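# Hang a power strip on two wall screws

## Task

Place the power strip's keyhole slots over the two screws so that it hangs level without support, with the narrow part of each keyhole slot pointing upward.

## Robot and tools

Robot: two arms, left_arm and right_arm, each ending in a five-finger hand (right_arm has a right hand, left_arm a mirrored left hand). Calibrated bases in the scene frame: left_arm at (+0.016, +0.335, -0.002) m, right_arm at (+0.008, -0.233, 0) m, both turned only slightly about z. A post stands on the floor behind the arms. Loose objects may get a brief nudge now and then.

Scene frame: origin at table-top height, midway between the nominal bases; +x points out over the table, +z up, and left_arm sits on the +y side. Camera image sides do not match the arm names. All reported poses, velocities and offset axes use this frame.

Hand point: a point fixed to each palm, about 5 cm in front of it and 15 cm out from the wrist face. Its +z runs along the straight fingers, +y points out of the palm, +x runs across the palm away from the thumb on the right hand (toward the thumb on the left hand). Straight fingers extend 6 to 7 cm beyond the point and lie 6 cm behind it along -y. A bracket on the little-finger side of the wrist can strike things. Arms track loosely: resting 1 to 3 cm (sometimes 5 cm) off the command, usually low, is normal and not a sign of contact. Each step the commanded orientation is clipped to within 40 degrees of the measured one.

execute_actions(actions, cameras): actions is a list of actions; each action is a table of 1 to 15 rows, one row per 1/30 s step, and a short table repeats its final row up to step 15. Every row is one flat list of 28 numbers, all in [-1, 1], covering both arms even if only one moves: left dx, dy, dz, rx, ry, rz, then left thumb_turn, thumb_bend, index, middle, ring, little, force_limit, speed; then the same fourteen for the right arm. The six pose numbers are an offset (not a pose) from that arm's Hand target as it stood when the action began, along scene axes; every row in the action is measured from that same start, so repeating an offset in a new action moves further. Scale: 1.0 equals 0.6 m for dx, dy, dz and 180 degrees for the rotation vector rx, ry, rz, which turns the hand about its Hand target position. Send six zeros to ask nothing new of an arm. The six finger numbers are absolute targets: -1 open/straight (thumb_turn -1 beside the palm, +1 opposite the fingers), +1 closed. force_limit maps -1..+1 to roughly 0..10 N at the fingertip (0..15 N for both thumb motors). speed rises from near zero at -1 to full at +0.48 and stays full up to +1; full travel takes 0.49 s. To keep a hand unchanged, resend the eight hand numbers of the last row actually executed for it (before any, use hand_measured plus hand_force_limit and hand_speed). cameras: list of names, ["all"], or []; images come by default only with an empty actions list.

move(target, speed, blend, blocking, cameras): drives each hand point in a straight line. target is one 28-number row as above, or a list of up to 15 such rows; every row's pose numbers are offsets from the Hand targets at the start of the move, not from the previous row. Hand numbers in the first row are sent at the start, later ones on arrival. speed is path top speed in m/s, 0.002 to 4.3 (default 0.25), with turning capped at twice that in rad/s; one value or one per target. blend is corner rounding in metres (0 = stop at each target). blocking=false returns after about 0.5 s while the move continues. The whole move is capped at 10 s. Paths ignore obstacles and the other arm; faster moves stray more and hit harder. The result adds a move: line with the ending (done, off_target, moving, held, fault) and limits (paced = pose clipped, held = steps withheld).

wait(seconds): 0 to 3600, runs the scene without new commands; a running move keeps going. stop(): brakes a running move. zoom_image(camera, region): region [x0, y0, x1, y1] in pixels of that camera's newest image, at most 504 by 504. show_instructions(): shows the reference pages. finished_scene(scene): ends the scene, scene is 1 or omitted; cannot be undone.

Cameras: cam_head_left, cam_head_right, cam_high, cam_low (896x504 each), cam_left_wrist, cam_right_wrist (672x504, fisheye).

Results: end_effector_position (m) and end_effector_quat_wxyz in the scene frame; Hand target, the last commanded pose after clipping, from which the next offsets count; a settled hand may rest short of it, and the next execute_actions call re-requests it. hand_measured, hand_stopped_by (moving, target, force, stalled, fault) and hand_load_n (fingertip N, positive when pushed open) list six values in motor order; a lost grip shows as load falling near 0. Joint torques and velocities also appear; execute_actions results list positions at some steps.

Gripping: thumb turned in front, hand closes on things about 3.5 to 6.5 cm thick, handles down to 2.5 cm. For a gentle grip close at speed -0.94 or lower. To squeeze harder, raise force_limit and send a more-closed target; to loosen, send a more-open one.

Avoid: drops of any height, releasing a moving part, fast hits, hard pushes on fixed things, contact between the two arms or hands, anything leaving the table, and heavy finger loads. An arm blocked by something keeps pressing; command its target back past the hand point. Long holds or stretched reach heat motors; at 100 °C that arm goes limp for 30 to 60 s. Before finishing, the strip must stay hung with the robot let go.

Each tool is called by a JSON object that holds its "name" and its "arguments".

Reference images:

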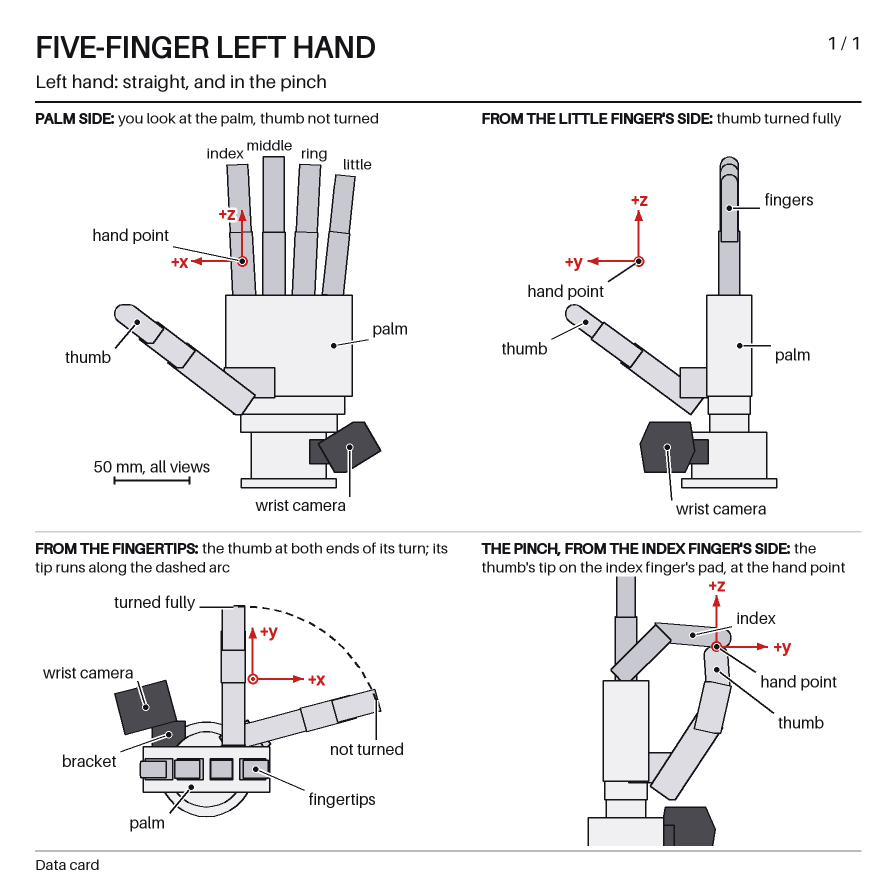

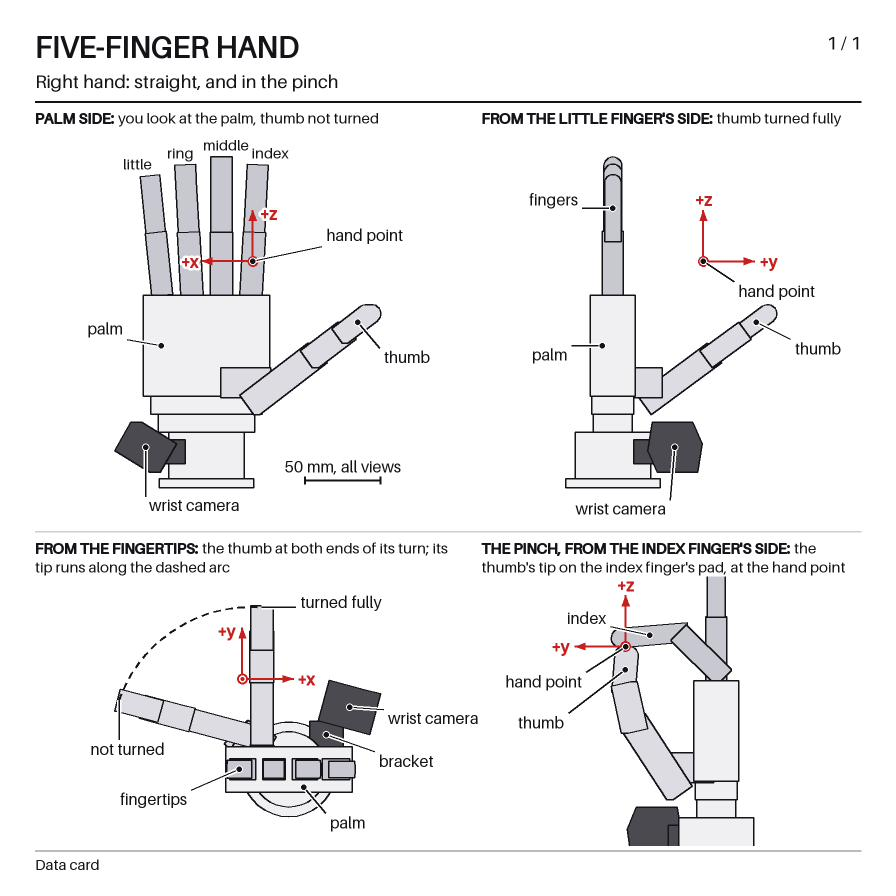

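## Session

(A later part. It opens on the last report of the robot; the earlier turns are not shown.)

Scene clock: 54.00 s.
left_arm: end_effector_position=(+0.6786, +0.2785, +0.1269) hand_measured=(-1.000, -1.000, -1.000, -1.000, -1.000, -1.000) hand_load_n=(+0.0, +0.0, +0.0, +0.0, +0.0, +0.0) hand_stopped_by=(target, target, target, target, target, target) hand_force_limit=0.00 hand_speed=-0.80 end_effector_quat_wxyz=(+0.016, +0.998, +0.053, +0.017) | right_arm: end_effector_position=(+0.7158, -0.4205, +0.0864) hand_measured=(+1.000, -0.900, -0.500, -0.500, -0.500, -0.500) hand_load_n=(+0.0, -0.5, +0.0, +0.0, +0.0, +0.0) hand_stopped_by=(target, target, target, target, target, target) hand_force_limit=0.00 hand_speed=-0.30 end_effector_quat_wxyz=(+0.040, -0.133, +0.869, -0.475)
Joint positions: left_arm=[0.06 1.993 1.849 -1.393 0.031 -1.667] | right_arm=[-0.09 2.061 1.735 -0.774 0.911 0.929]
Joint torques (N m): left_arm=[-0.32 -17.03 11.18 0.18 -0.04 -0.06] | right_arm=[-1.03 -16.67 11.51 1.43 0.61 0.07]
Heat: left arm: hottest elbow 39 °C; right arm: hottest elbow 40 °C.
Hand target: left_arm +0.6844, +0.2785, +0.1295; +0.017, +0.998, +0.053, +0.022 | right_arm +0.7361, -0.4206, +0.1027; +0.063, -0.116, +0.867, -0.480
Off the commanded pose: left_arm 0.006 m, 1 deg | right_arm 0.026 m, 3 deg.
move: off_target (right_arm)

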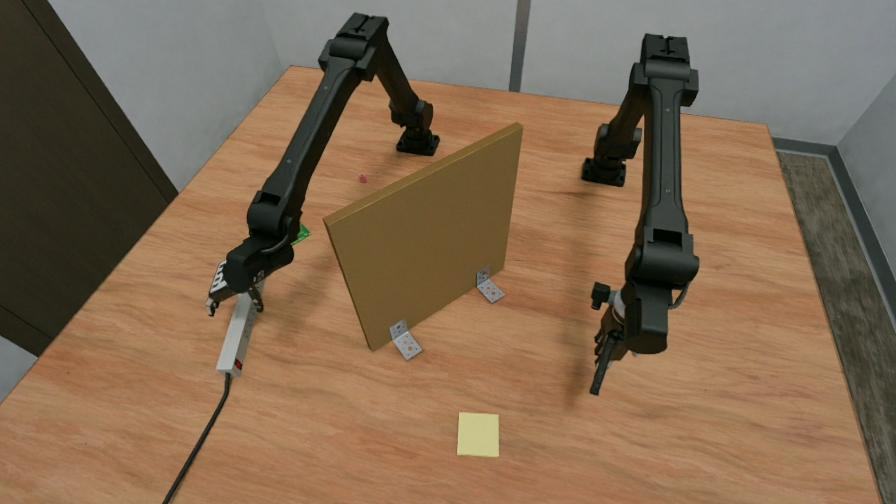

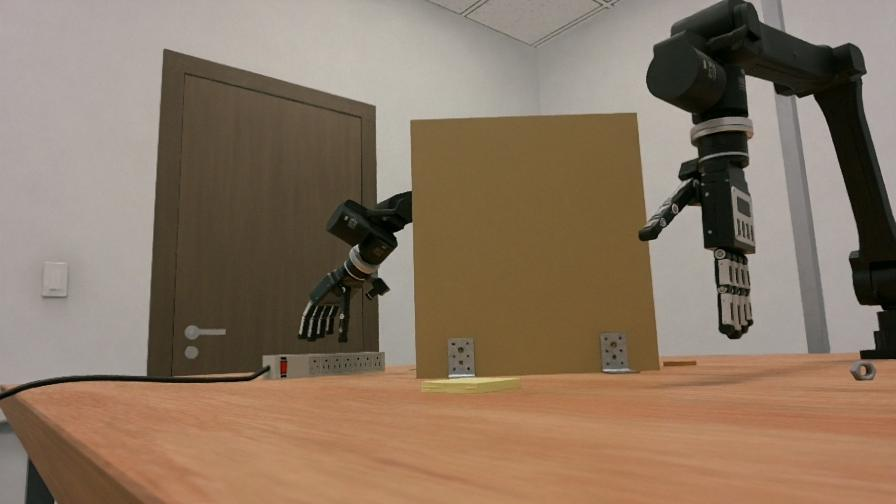

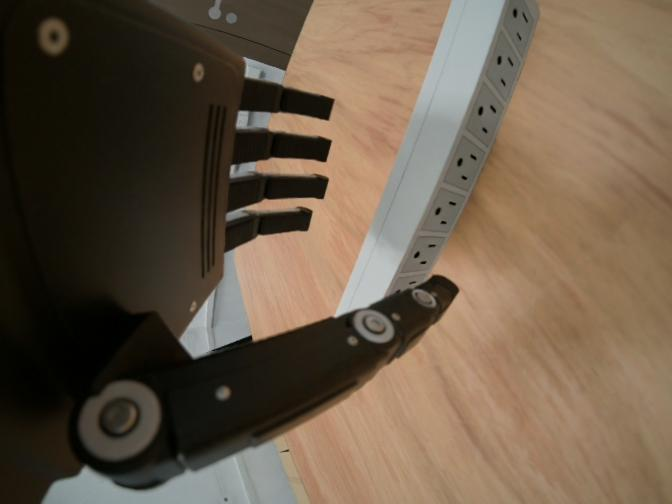

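{"name": "move", "arguments": {"target": [0,0,0,0,0,0,-1,-1,-1,-1,-1,-1,0,-0.8, 0.048,0.0135,-0.065,0,0,0,1,-0.9,-0.5,-0.5,-0.5,-0.5,0,-0.3], "speed": 0.1, "cameras": ["cam_high","cam_low","cam_right_wrist"]}}

{"name": "zoom_image", "arguments": {"camera": "cam_high", "region": [170, 200, 290, 390]}}

{"name": "zoom_image", "arguments": {"camera": "cam_low", "region": [260, 230, 410, 390]}}

Scene clock: 58.70 s.
left_arm: end_effector_position=(+0.6786, +0.2785, +0.1269) hand_measured=(-1.000, -1.000, -1.000, -1.000, -1.000, -1.000) hand_load_n=(+0.0, +0.0, +0.0, +0.0, +0.0, +0.0) hand_stopped_by=(target, target, target, target, target, target) hand_force_limit=0.00 hand_speed=-0.80 end_effector_quat_wxyz=(+0.016, +0.998, +0.053, +0.017) | right_arm: end_effector_position=(+0.7438, -0.4161, +0.0514) hand_measured=(+1.000, -0.900, -0.500, -0.500, -0.500, -0.500) hand_load_n=(+0.0, +0.0, +0.0, +0.0, +0.0, +0.0) hand_stopped_by=(target, target, target, target, target, target) hand_force_limit=0.00 hand_speed=-0.30 end_effector_quat_wxyz=(+0.042, -0.129, +0.869, -0.476)
Joint positions: left_arm=[0.06 1.993 1.849 -1.393 0.031 -1.667] | right_arm=[-0.079 2.166 1.817 -0.761 0.918 0.952]
Joint torques (N m): left_arm=[-0.38 -17.32 11.21 0.18 -0.04 -0.05] | right_arm=[-0.62 -17.26 11.63 1.28 0.64 0.05]
Heat: left arm: hottest elbow 39 °C; right arm: hottest elbow 41 °C.
Hand target: left_arm +0.6844, +0.2785, +0.1295; +0.017, +0.998, +0.053, +0.022 | right_arm +0.7649, -0.4123, +0.0636; +0.064, -0.116, +0.867, -0.480
Off the commanded pose: left_arm 0.006 m, 1 deg | right_arm 0.025 m, 3 deg.
move: off_target (right_arm)

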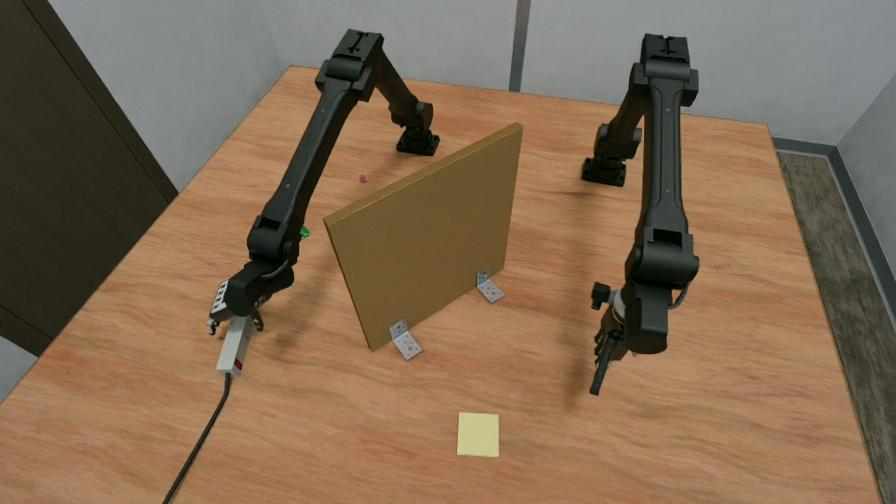

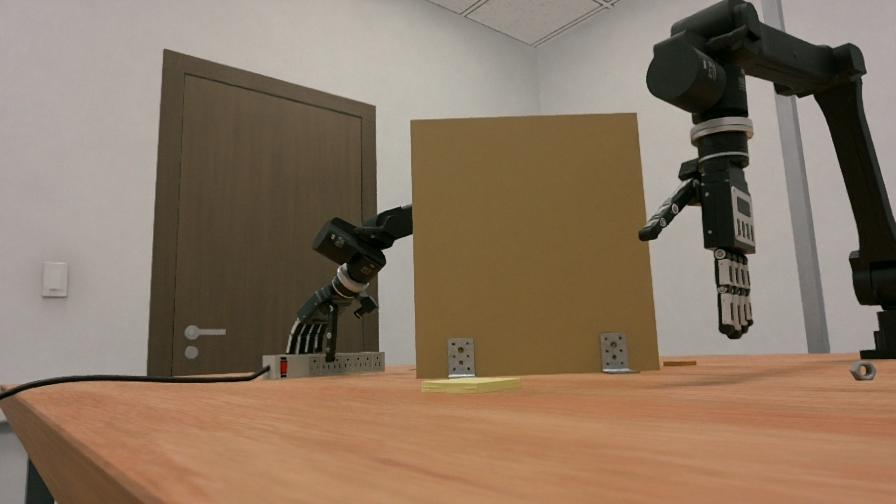

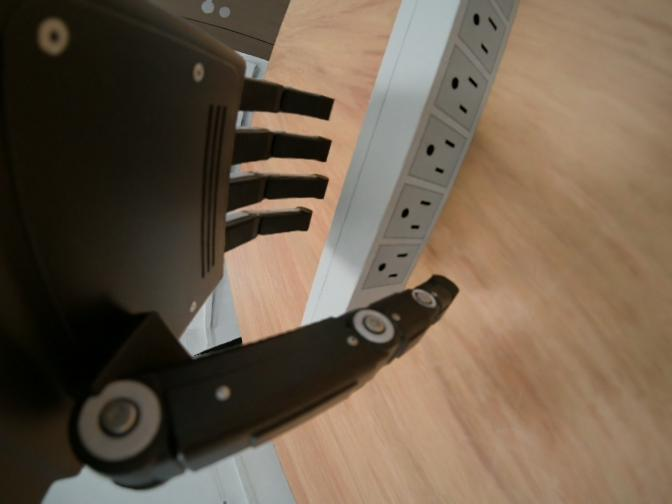

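Scaled by 2.653 from the camera's image (finer frame: 1280x720).

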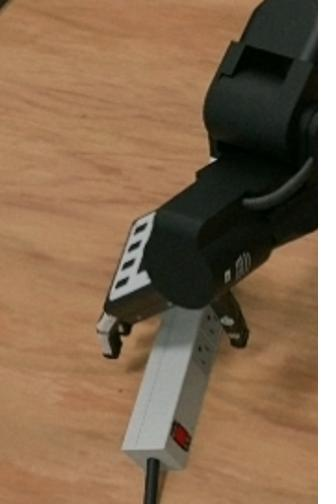

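Scaled by 3.150 from the camera's image (finer frame: 1280x720).

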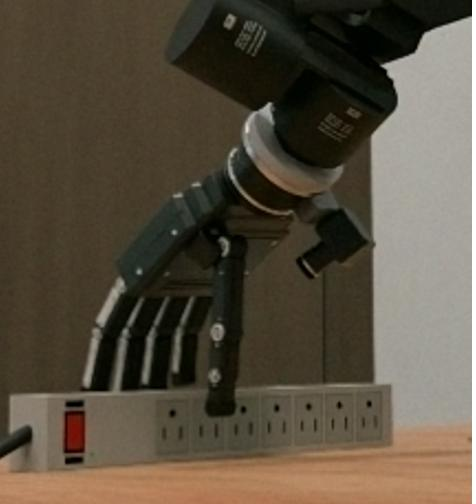

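{"name": "move", "arguments": {"target": [0,0,0,0,0,0,-1,-1,-1,-1,-1,-1,0,-0.8, 0,0,0,0,0,0,1,-0.2,0.1,0.1,0.1,0.1,-0.5,-0.9], "speed": 0.1, "cameras": ["cam_high","cam_low","cam_right_wrist"]}}

{"name": "zoom_image", "arguments": {"camera": "cam_high", "region": [170, 200, 290, 390]}}

{"name": "zoom_image", "arguments": {"camera": "cam_low", "region": [260, 230, 410, 390]}}

Scene clock: 62.37 s.
left_arm: end_effector_position=(+0.6786, +0.2785, +0.1269) hand_measured=(-1.000, -1.000, -1.000, -1.000, -1.000, -1.000) hand_load_n=(+0.5, +0.0, +0.0, +0.0, +0.0, +0.0) hand_stopped_by=(target, target, target, target, target, target) hand_force_limit=0.00 hand_speed=-0.80 end_effector_quat_wxyz=(+0.016, +0.998, +0.053, +0.017) | right_arm: end_effector_position=(+0.7438, -0.4163, +0.0516) hand_measured=(+1.000, -0.610, +0.094, +0.048, +0.086, +0.100) hand_load_n=(+1.5, +7.0, +4.0, +0.0, +2.5, +0.0) hand_stopped_by=(target, force, force, force, force, target) hand_force_limit=-0.50 hand_speed=-0.90 end_effector_quat_wxyz=(+0.042, -0.129, +0.869, -0.476)
Joint positions: left_arm=[0.06 1.993 1.849 -1.393 0.031 -1.667] | right_arm=[-0.079 2.166 1.817 -0.761 0.919 0.953]
Joint torques (N m): left_arm=[-0.62 -17.26 11.17 0.17 -0.03 -0.05] | right_arm=[-0.85 -17.26 11.64 1.22 0.6 0.05]
Heat: left arm: hottest elbow 39 °C; right arm: hottest elbow 41 °C.
Hand target: left_arm +0.6844, +0.2785, +0.1295; +0.017, +0.998, +0.053, +0.022 | right_arm +0.7648, -0.4123, +0.0637; +0.063, -0.116, +0.867, -0.480
Off the commanded pose: left_arm 0.006 m, 1 deg | right_arm 0.025 m, 3 deg.
move: done

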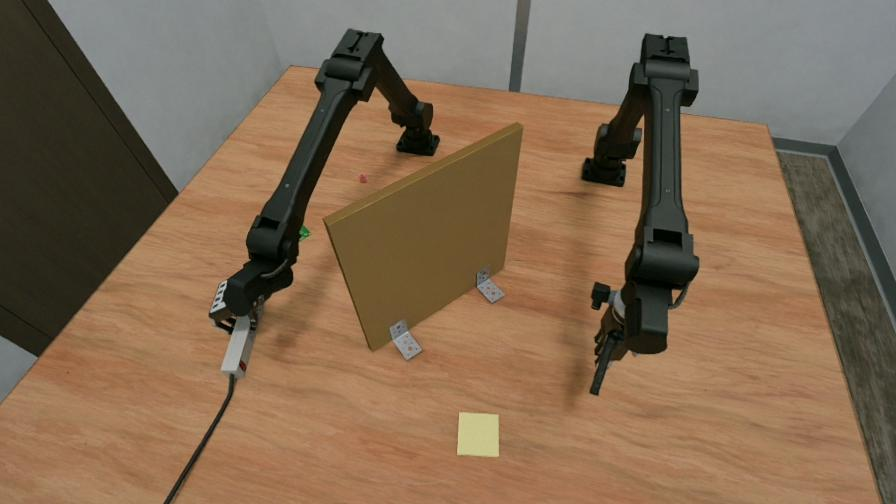

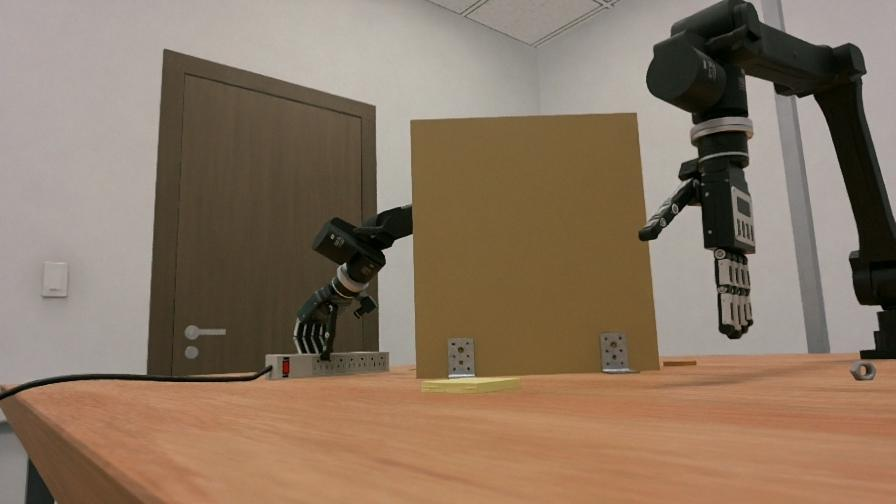

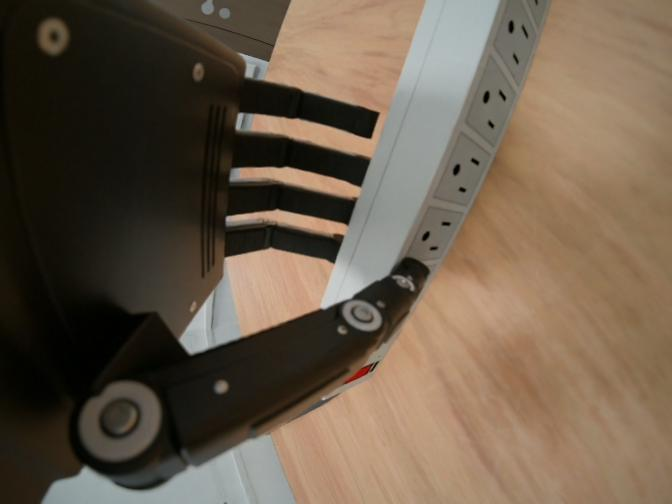

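Scaled by 2.653 from the camera's image (finer frame: 1280x720).

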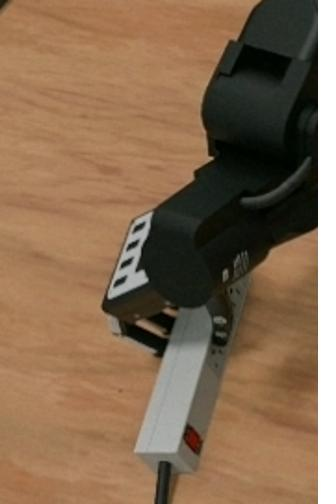

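Scaled by 3.150 from the camera's image (finer frame: 1280x720).

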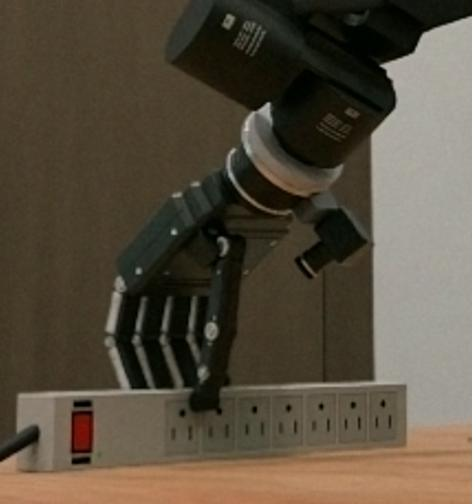

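{"name": "move", "arguments": {"target": [[0,0,0,0,0,0,-1,-1,-1,-1,-1,-1,0,-0.8, 0,0,0,0,0,0,1,-0.85,-0.25,-0.25,-0.25,-0.25,-0.5,-0.6],[0,0,0,0,0,0,-1,-1,-1,-1,-1,-1,0,-0.8, -0.0067,0.0242,-0.026,0,0,0,1,-0.85,-0.25,-0.25,-0.25,-0.25,-0.5,-0.6]], "speed": 0.05, "cameras": ["cam_high","cam_low","cam_right_wrist"]}}

{"name": "zoom_image", "arguments": {"camera": "cam_low", "region": [260, 230, 410, 390]}}

Scene clock: 64.67 s.
left_arm: end_effector_position=(+0.6786, +0.2785, +0.1269) hand_measured=(-1.000, -1.000, -1.000, -1.000, -1.000, -1.000) hand_load_n=(+0.0, +0.0, +0.0, +0.0, +0.5, +0.0) hand_stopped_by=(target, target, target, target, target, target) hand_force_limit=0.00 hand_speed=-0.80 end_effector_quat_wxyz=(+0.016, +0.998, +0.053, +0.017) | right_arm: end_effector_position=(+0.7507, -0.4004, +0.0538) hand_measured=(+1.000, -0.850, -0.250, -0.250, -0.250, -0.250) hand_load_n=(+0.0, -0.5, +0.0, +0.0, +0.0, +0.0) hand_stopped_by=(target, target, target, target, target, target) hand_force_limit=-0.50 hand_speed=-0.60 end_effector_quat_wxyz=(+0.055, -0.124, +0.867, -0.479)
Joint positions: left_arm=[0.06 1.993 1.849 -1.393 0.031 -1.667] | right_arm=[-0.055 2.166 1.817 -0.754 0.928 0.982]
Joint torques (N m): left_arm=[-0.62 -17.03 11.22 0.18 -0.01 -0.07] | right_arm=[-1.03 -16.85 9.47 1.52 0.66 0.06]
Heat: left arm: hottest elbow 39 °C; right arm: hottest elbow 41 °C.
Hand target: left_arm +0.6844, +0.2785, +0.1295; +0.017, +0.998, +0.053, +0.022 | right_arm +0.7608, -0.3980, +0.0481; +0.063, -0.116, +0.867, -0.480
Off the commanded pose: left_arm 0.006 m, 1 deg | right_arm 0.012 m, 1 deg.
move: off_target (right_arm)

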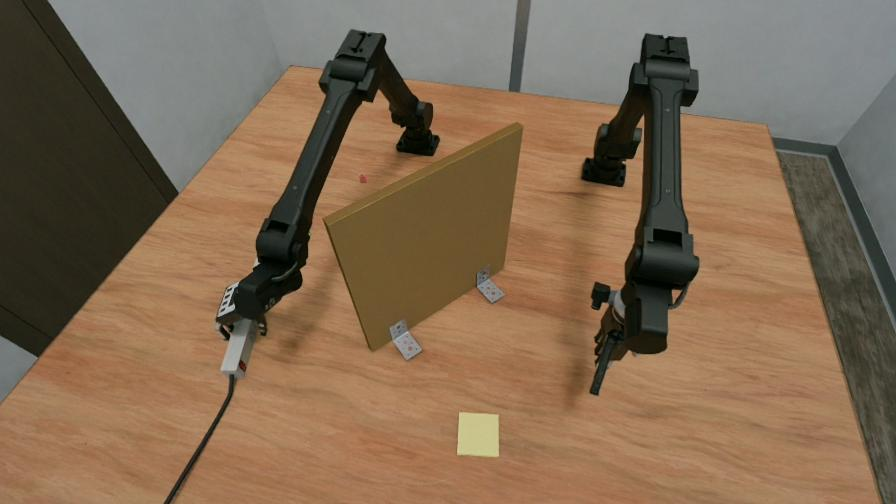

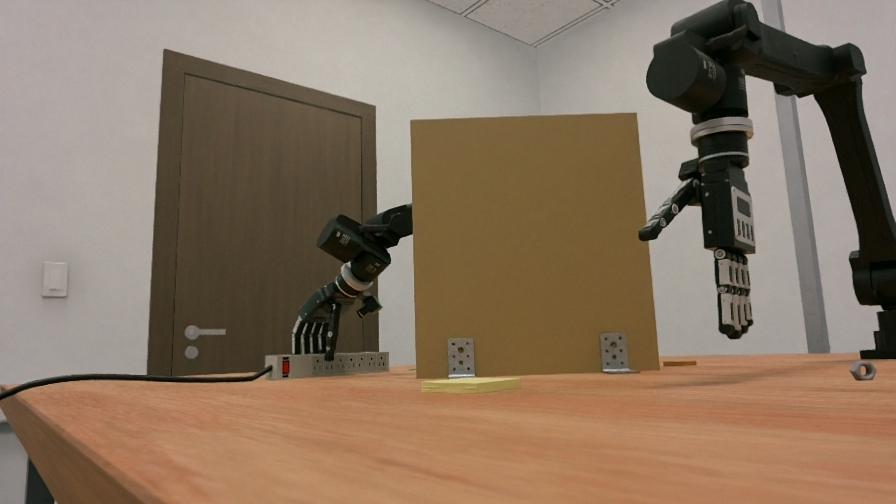

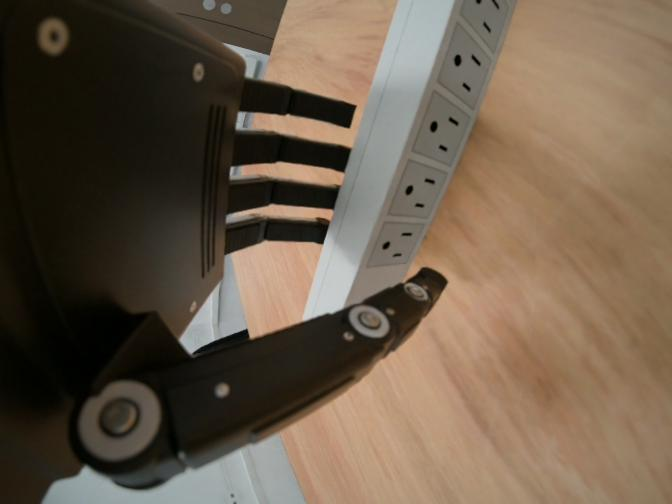

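Scaled by 3.150 from the camera's image (finer frame: 1280x720).

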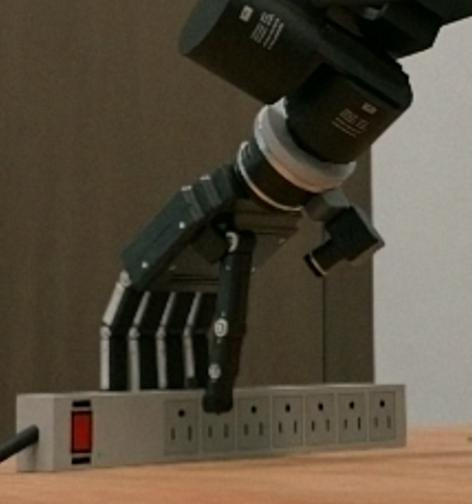

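{"name": "move", "arguments": {"target": [0,0,0,0,0,0,-1,-1,-1,-1,-1,-1,0,-0.8, 0,0,-0.025,0,0,0,1,-0.85,-0.25,-0.25,-0.25,-0.25,-0.5,-0.6], "speed": 0.05, "cameras": ["cam_high","cam_low","cam_right_wrist"]}}

{"name": "zoom_image", "arguments": {"camera": "cam_low", "region": [260, 230, 410, 390]}}

Scene clock: 65.87 s.
left_arm: end_effector_position=(+0.6786, +0.2785, +0.1269) hand_measured=(-1.000, -1.000, -1.000, -1.000, -1.000, -1.000) hand_load_n=(+0.0, +0.0, +0.0, +0.0, +0.0, +0.0) hand_stopped_by=(target, target, target, target, target, target) hand_force_limit=0.00 hand_speed=-0.80 end_effector_quat_wxyz=(+0.016, +0.998, +0.053, +0.017) | right_arm: end_effector_position=(+0.7564, -0.4008, +0.0491) hand_measured=(+1.000, -0.850, -0.250, -0.250, -0.250, -0.250) hand_load_n=(+0.0, +0.0, +0.0, +0.0, +0.0, +0.0) hand_stopped_by=(target, target, target, target, target, target) hand_force_limit=-0.50 hand_speed=-0.60 end_effector_quat_wxyz=(+0.064, -0.119, +0.867, -0.481)
Joint positions: left_arm=[0.06 1.993 1.849 -1.393 0.031 -1.667] | right_arm=[-0.055 2.177 1.817 -0.725 0.928 0.982]
Joint torques (N m): left_arm=[-0.32 -17.26 11.21 0.16 -0.03 -0.08] | right_arm=[-0.91 -16.38 8.39 1.54 0.64 0.06]
Heat: left arm: hottest elbow 39 °C; right arm: hottest elbow 41 °C.
Hand target: left_arm +0.6844, +0.2785, +0.1295; +0.017, +0.998, +0.053, +0.022 | right_arm +0.7607, -0.3980, +0.0328; +0.063, -0.117, +0.867, -0.480
Off the commanded pose: left_arm 0.006 m, 1 deg | right_arm 0.017 m, 0 deg.
move: off_target (right_arm)

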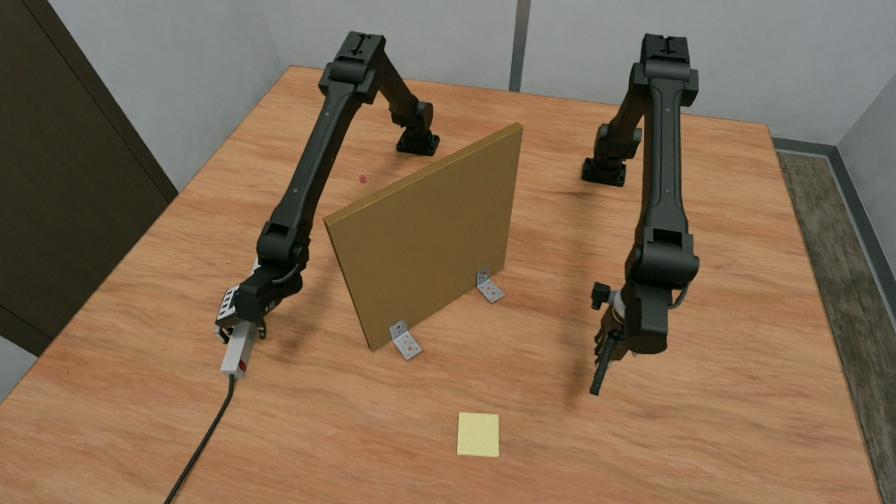

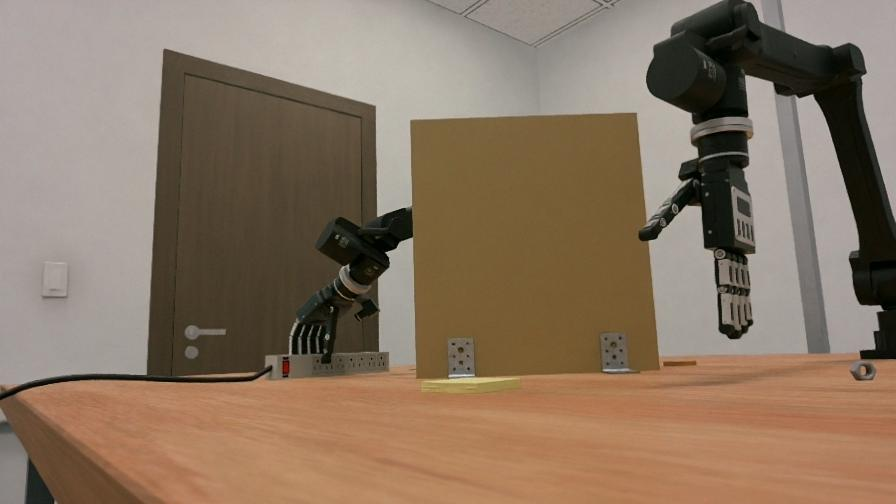

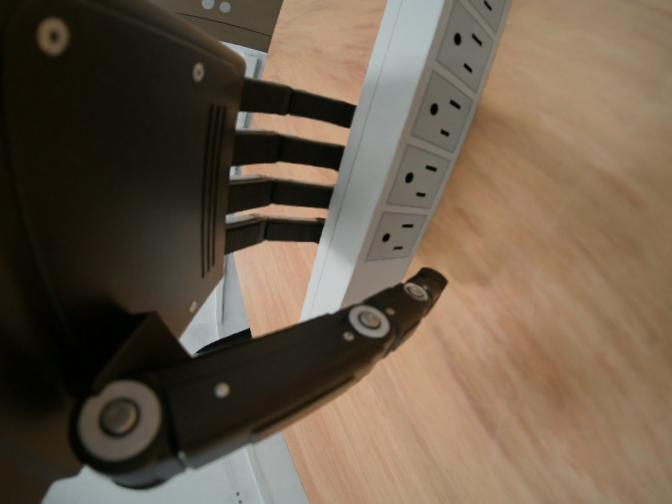

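Scaled by 3.150 from the camera's image (finer frame: 1280x720).

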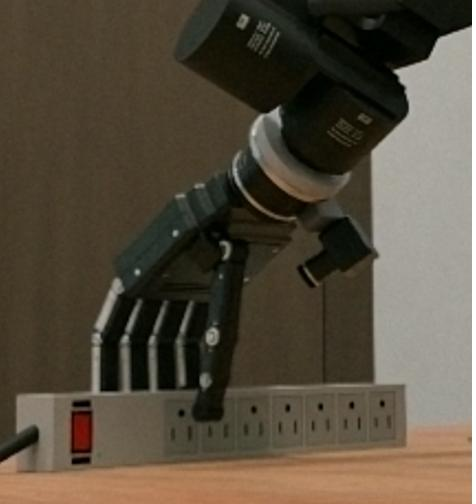

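{"name": "move", "arguments": {"target": [0,0,0,0,0,0,-1,-1,-1,-1,-1,-1,0,-0.8, -0.008,0,-0.022,0,0,0,1,-0.85,-0.25,-0.25,-0.25,-0.25,-0.5,-0.6], "speed": 0.05, "cameras": ["cam_low"]}}

{"name": "zoom_image", "arguments": {"camera": "cam_low", "region": [260, 230, 410, 390]}}

Scene clock: 66.90 s.
left_arm: end_effector_position=(+0.6786, +0.2785, +0.1269) hand_measured=(-1.000, -1.000, -1.000, -1.000, -1.000, -1.000) hand_load_n=(+0.0, +0.0, +0.0, +0.0, +0.0, +0.0) hand_stopped_by=(target, target, target, target, target, target) hand_force_limit=0.00 hand_speed=-0.80 end_effector_quat_wxyz=(+0.016, +0.998, +0.053, +0.017) | right_arm: end_effector_position=(+0.7589, -0.4010, +0.0448) hand_measured=(+1.000, -0.850, -0.250, -0.250, -0.250, -0.250) hand_load_n=(+0.0, +0.0, +0.0, +0.0, +0.0, +0.0) hand_stopped_by=(target, target, target, target, target, target) hand_force_limit=-0.50 hand_speed=-0.60 end_effector_quat_wxyz=(+0.072, -0.114, +0.866, -0.482)
Joint positions: left_arm=[0.06 1.993 1.849 -1.393 0.031 -1.667] | right_arm=[-0.055 2.179 1.803 -0.689 0.928 0.982]
Joint torques (N m): left_arm=[-0.44 -17.14 11.22 0.27 -0.03 -0.06] | right_arm=[-0.97 -16.79 6.95 1.55 0.62 0.06]
Heat: left arm: hottest elbow 39 °C; right arm: hottest elbow 41 °C.
Hand target: left_arm +0.6844, +0.2785, +0.1295; +0.017, +0.998, +0.053, +0.022 | right_arm +0.7560, -0.3980, +0.0198; +0.063, -0.116, +0.867, -0.480
Off the commanded pose: left_arm 0.006 m, 1 deg | right_arm 0.026 m, 1 deg.
move: off_target (right_arm)

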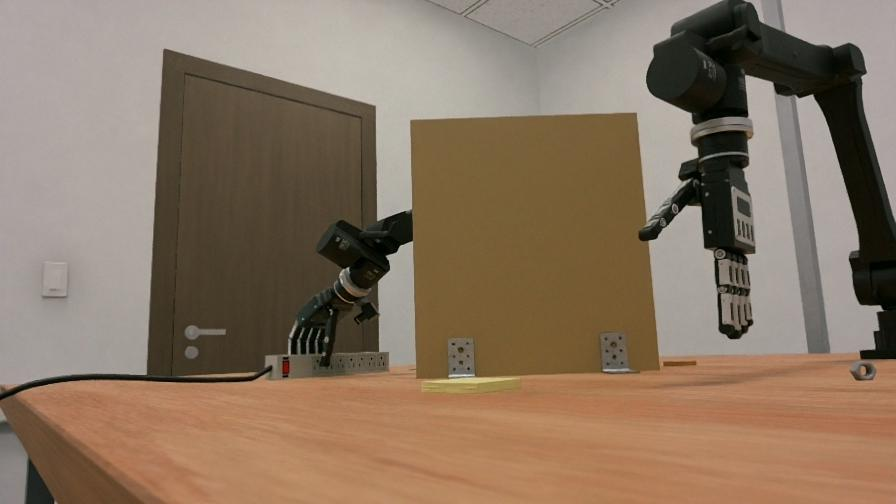

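Scaled by 3.150 from the camera's image (finer frame: 1280x720).

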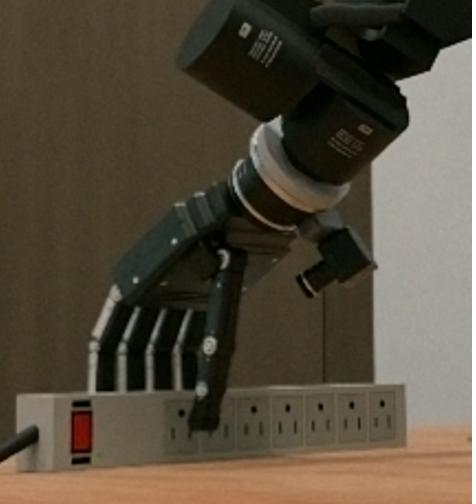

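{"name": "move", "arguments": {"target": [0,0,0,0,0,0,-1,-1,-1,-1,-1,-1,0,-0.8, 0,0,0,0,0,0,1,-0.2,0.2,0.2,0.2,0.2,-0.4,-0.9], "speed": 0.1, "cameras": ["cam_high","cam_low","cam_right_wrist"]}}

{"name": "zoom_image", "arguments": {"camera": "cam_high", "region": [170, 200, 290, 390]}}

{"name": "zoom_image", "arguments": {"camera": "cam_low", "region": [260, 230, 410, 390]}}

Scene clock: 69.33 s.
left_arm: end_effector_position=(+0.6786, +0.2785, +0.1269) hand_measured=(-1.000, -1.000, -1.000, -1.000, -1.000, -1.000) hand_load_n=(+0.0, +0.0, +0.0, +0.0, +0.0, +0.0) hand_stopped_by=(target, target, target, target, target, target) hand_force_limit=0.00 hand_speed=-0.80 end_effector_quat_wxyz=(+0.016, +0.998, +0.053, +0.017) | right_arm: end_effector_position=(+0.7595, -0.4012, +0.0452) hand_measured=(+1.000, -0.666, +0.130, +0.092, +0.140, +0.200) hand_load_n=(+2.0, +7.5, +3.0, +0.5, +2.5, +1.0) hand_stopped_by=(target, force, force, force, force, target) hand_force_limit=-0.40 hand_speed=-0.90 end_effector_quat_wxyz=(+0.073, -0.113, +0.865, -0.483)
Joint positions: left_arm=[0.06 1.993 1.849 -1.393 0.031 -1.667] | right_arm=[-0.055 2.179 1.803 -0.687 0.929 0.984]
Joint torques (N m): left_arm=[-0.32 -17.2 11.25 0.21 -0.03 -0.08] | right_arm=[-0.91 -16.62 6.87 1.51 0.58 0.04]
Heat: left arm: hottest elbow 39 °C; right arm: hottest elbow 41 °C.
Hand target: left_arm +0.6844, +0.2785, +0.1295; +0.017, +0.998, +0.053, +0.022 | right_arm +0.7561, -0.3978, +0.0198; +0.064, -0.116, +0.867, -0.480
Off the commanded pose: left_arm 0.006 m, 1 deg | right_arm 0.026 m, 1 deg.
move: done

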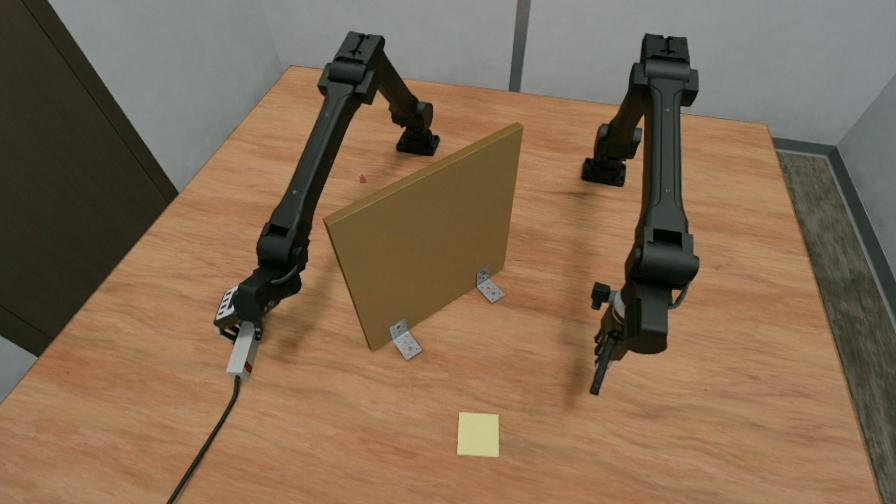

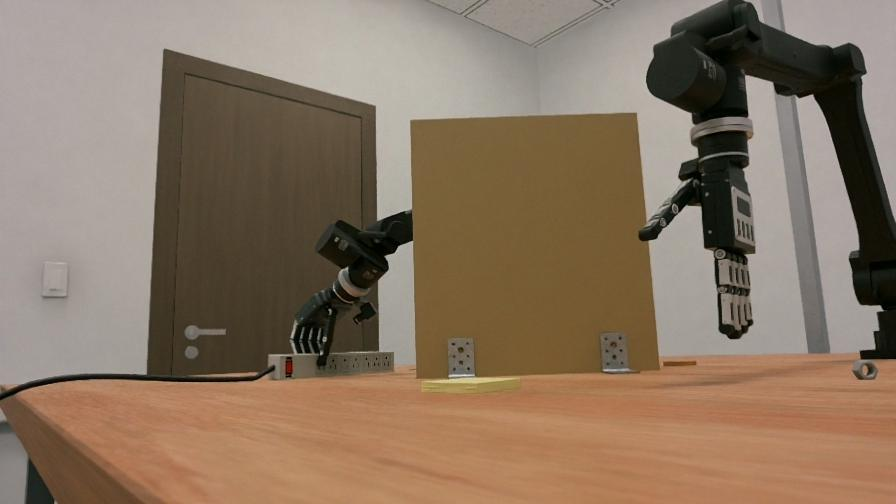

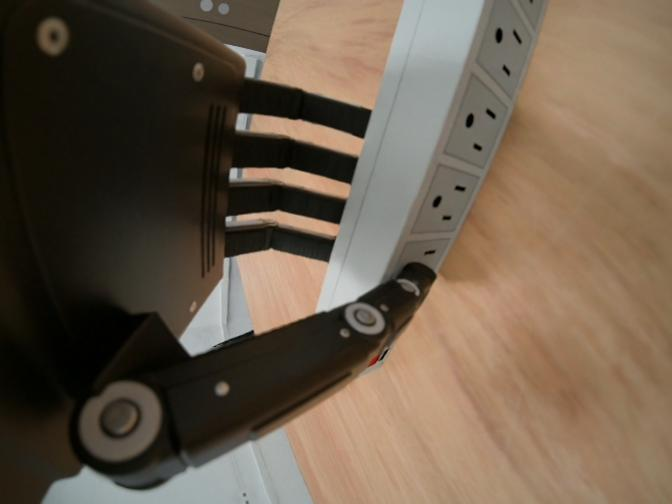

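Scaled by 2.653 from the camera's image (finer frame: 1280x720).

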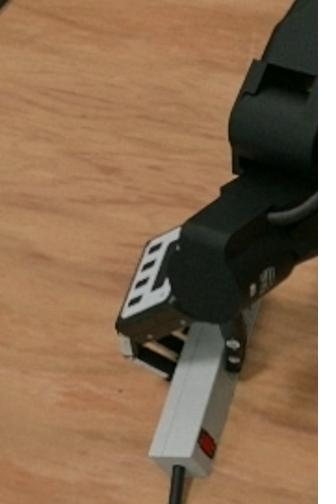

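Scaled by 3.150 from the camera's image (finer frame: 1280x720).

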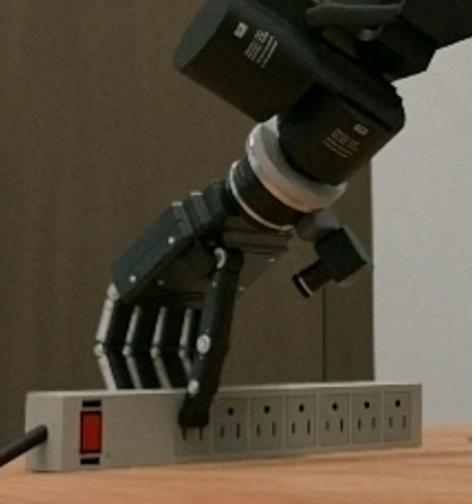

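{"name": "move", "arguments": {"target": [[0,0,0,0,0,0,-1,-1,-1,-1,-1,-1,0,-0.8, 0,0,0,0,0,0,1,-0.9,-0.35,-0.35,-0.35,-0.35,-0.5,-0.5],[0,0,0,0,0,0,-1,-1,-1,-1,-1,-1,0,-0.8, -0.072,0.017,0.02,0,0,0,1,-0.9,-0.35,-0.35,-0.35,-0.35,-0.5,-0.5]], "speed": 0.08, "cameras": ["cam_high","cam_low","cam_right_wrist"]}}

{"name": "zoom_image", "arguments": {"camera": "cam_low", "region": [260, 230, 410, 390]}}

{"name": "zoom_image", "arguments": {"camera": "cam_high", "region": [170, 200, 290, 390]}}

Scene clock: 76.40 s.
left_arm: end_effector_position=(+0.6786, +0.2785, +0.1269) hand_measured=(-1.000, -1.000, -1.000, -1.000, -1.000, -1.000) hand_load_n=(+0.0, +0.0, +0.0, +0.0, +0.0, +0.0) hand_stopped_by=(target, target, target, target, target, target) hand_force_limit=0.00 hand_speed=-0.80 end_effector_quat_wxyz=(+0.016, +0.998, +0.053, +0.017) | right_arm: end_effector_position=(+0.7122, -0.3929, +0.0267) hand_measured=(+1.000, -0.900, -0.350, -0.350, -0.350, -0.350) hand_load_n=(+0.0, +0.0, +0.0, +0.0, +0.0, +0.0) hand_stopped_by=(target, target, target, target, target, target) hand_force_limit=-0.50 hand_speed=-0.50 end_effector_quat_wxyz=(+0.053, -0.123, +0.868, -0.479)
Joint positions: left_arm=[0.06 1.993 1.849 -1.393 0.031 -1.667] | right_arm=[-0.047 2.102 1.63 -0.648 0.934 0.999]
Joint torques (N m): left_arm=[-0.56 -17.38 11.18 0.21 -0.02 -0.07] | right_arm=[-0.67 -18.49 6.57 1.51 0.61 0.06]
Heat: left arm: hottest elbow 40 °C; right arm: hottest elbow 41 °C.
Hand target: left_arm +0.6844, +0.2785, +0.1295; +0.017, +0.998, +0.053, +0.022 | right_arm +0.7128, -0.3876, +0.0318; +0.063, -0.116, +0.867, -0.480
Off the commanded pose: left_arm 0.006 m, 1 deg | right_arm 0.007 m, 1 deg.
move: done

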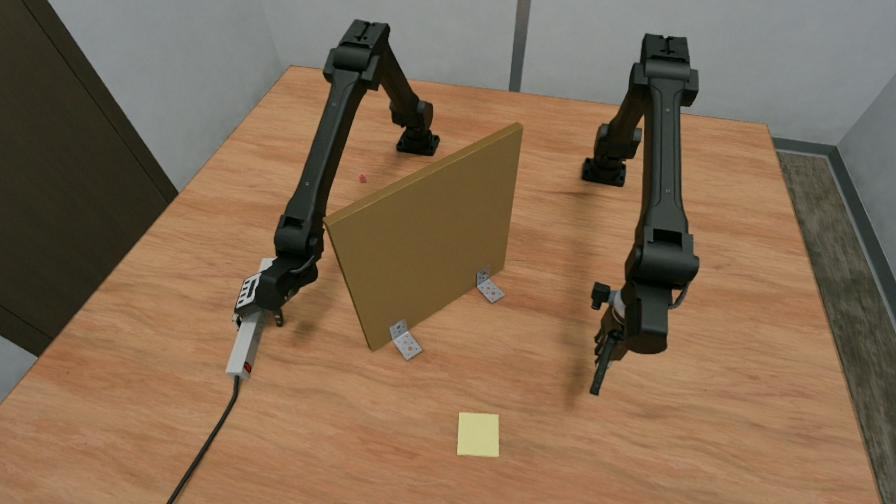

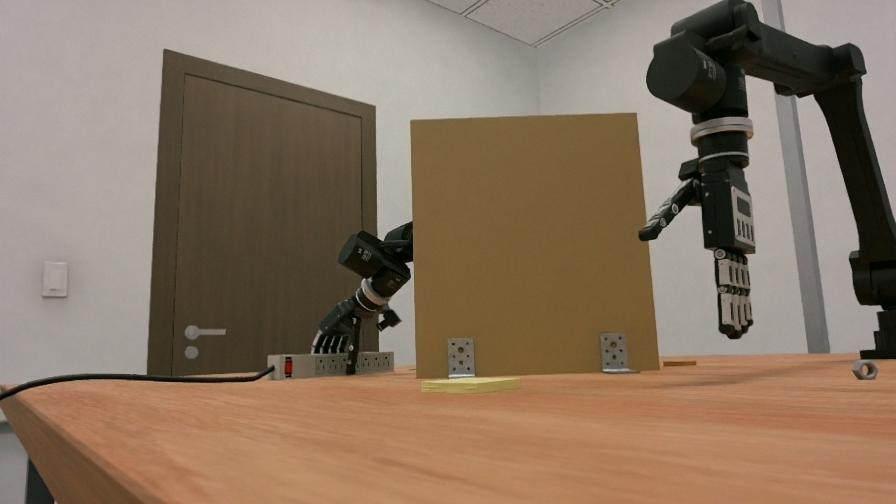

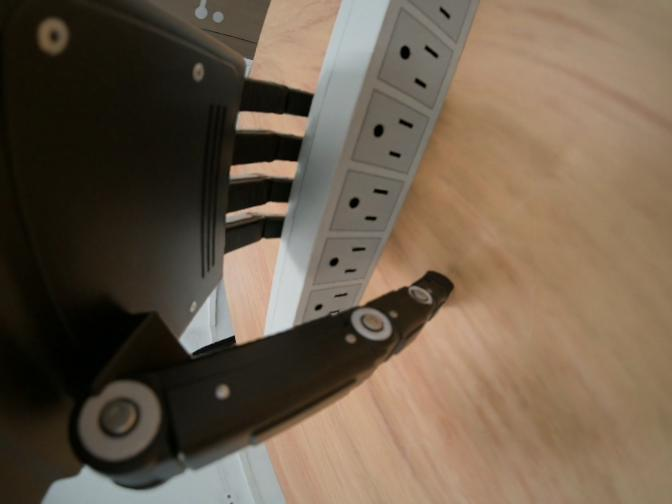

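Scaled by 3.150 from the camera's image (finer frame: 1280x720).

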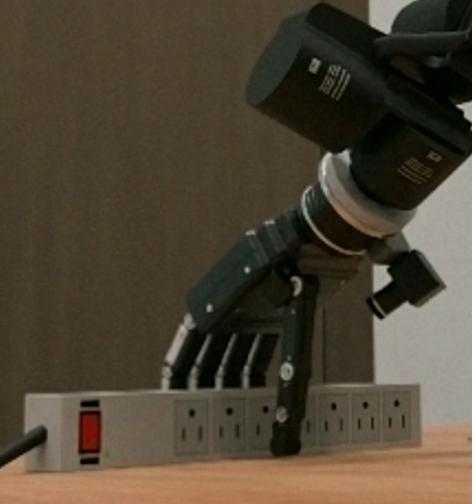

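Scaled by 2.653 from the camera's image (finer frame: 1280x720).

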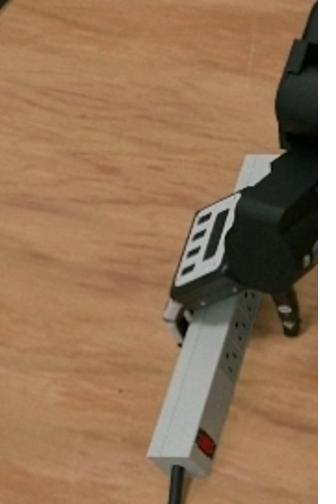

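{"name": "move", "arguments": {"target": [0,0,0,0,0,0,-1,-1,-1,-1,-1,-1,0,-0.8, -0.004,0.0,0.03,0,0,0,1,-0.9,-0.35,-0.35,-0.35,-0.35,-0.5,-0.5], "speed": 0.08}}

Scene clock: 78.37 s.
left_arm: end_effector_position=(+0.6786, +0.2785, +0.1269) hand_measured=(-1.000, -1.000, -1.000, -1.000, -1.000, -1.000) hand_load_n=(+0.0, +0.0, +0.0, +0.0, +0.0, +0.0) hand_stopped_by=(target, target, target, target, target, target) hand_force_limit=0.00 hand_speed=-0.80 end_effector_quat_wxyz=(+0.016, +0.998, +0.053, +0.017) | right_arm: end_effector_position=(+0.7124, -0.3930, +0.0493) hand_measured=(+1.000, -0.900, -0.350, -0.350, -0.350, -0.350) hand_load_n=(+0.0, +0.0, +0.5, +0.0, +0.0, +0.0) hand_stopped_by=(target, target, target, target, target, target) hand_force_limit=-0.50 hand_speed=-0.50 end_effector_quat_wxyz=(+0.062, -0.117, +0.867, -0.481)
Joint positions: left_arm=[0.06 1.993 1.849 -1.393 0.031 -1.667] | right_arm=[-0.047 2.067 1.63 -0.661 0.934 0.999]
Joint torques (N m): left_arm=[-0.32 -17.14 11.23 0.28 -0.02 -0.07] | right_arm=[-0.79 -17.79 7.12 0.69 0.61 0.05]
Heat: left arm: hottest elbow 40 °C; right arm: hottest elbow 40 °C.
Hand target: left_arm +0.6844, +0.2785, +0.1295; +0.017, +0.998, +0.053, +0.022 | right_arm +0.7104, -0.3876, +0.0498; +0.063, -0.116, +0.867, -0.480
Off the commanded pose: left_arm 0.006 m, 1 deg | right_arm 0.006 m, 0 deg.
move: done


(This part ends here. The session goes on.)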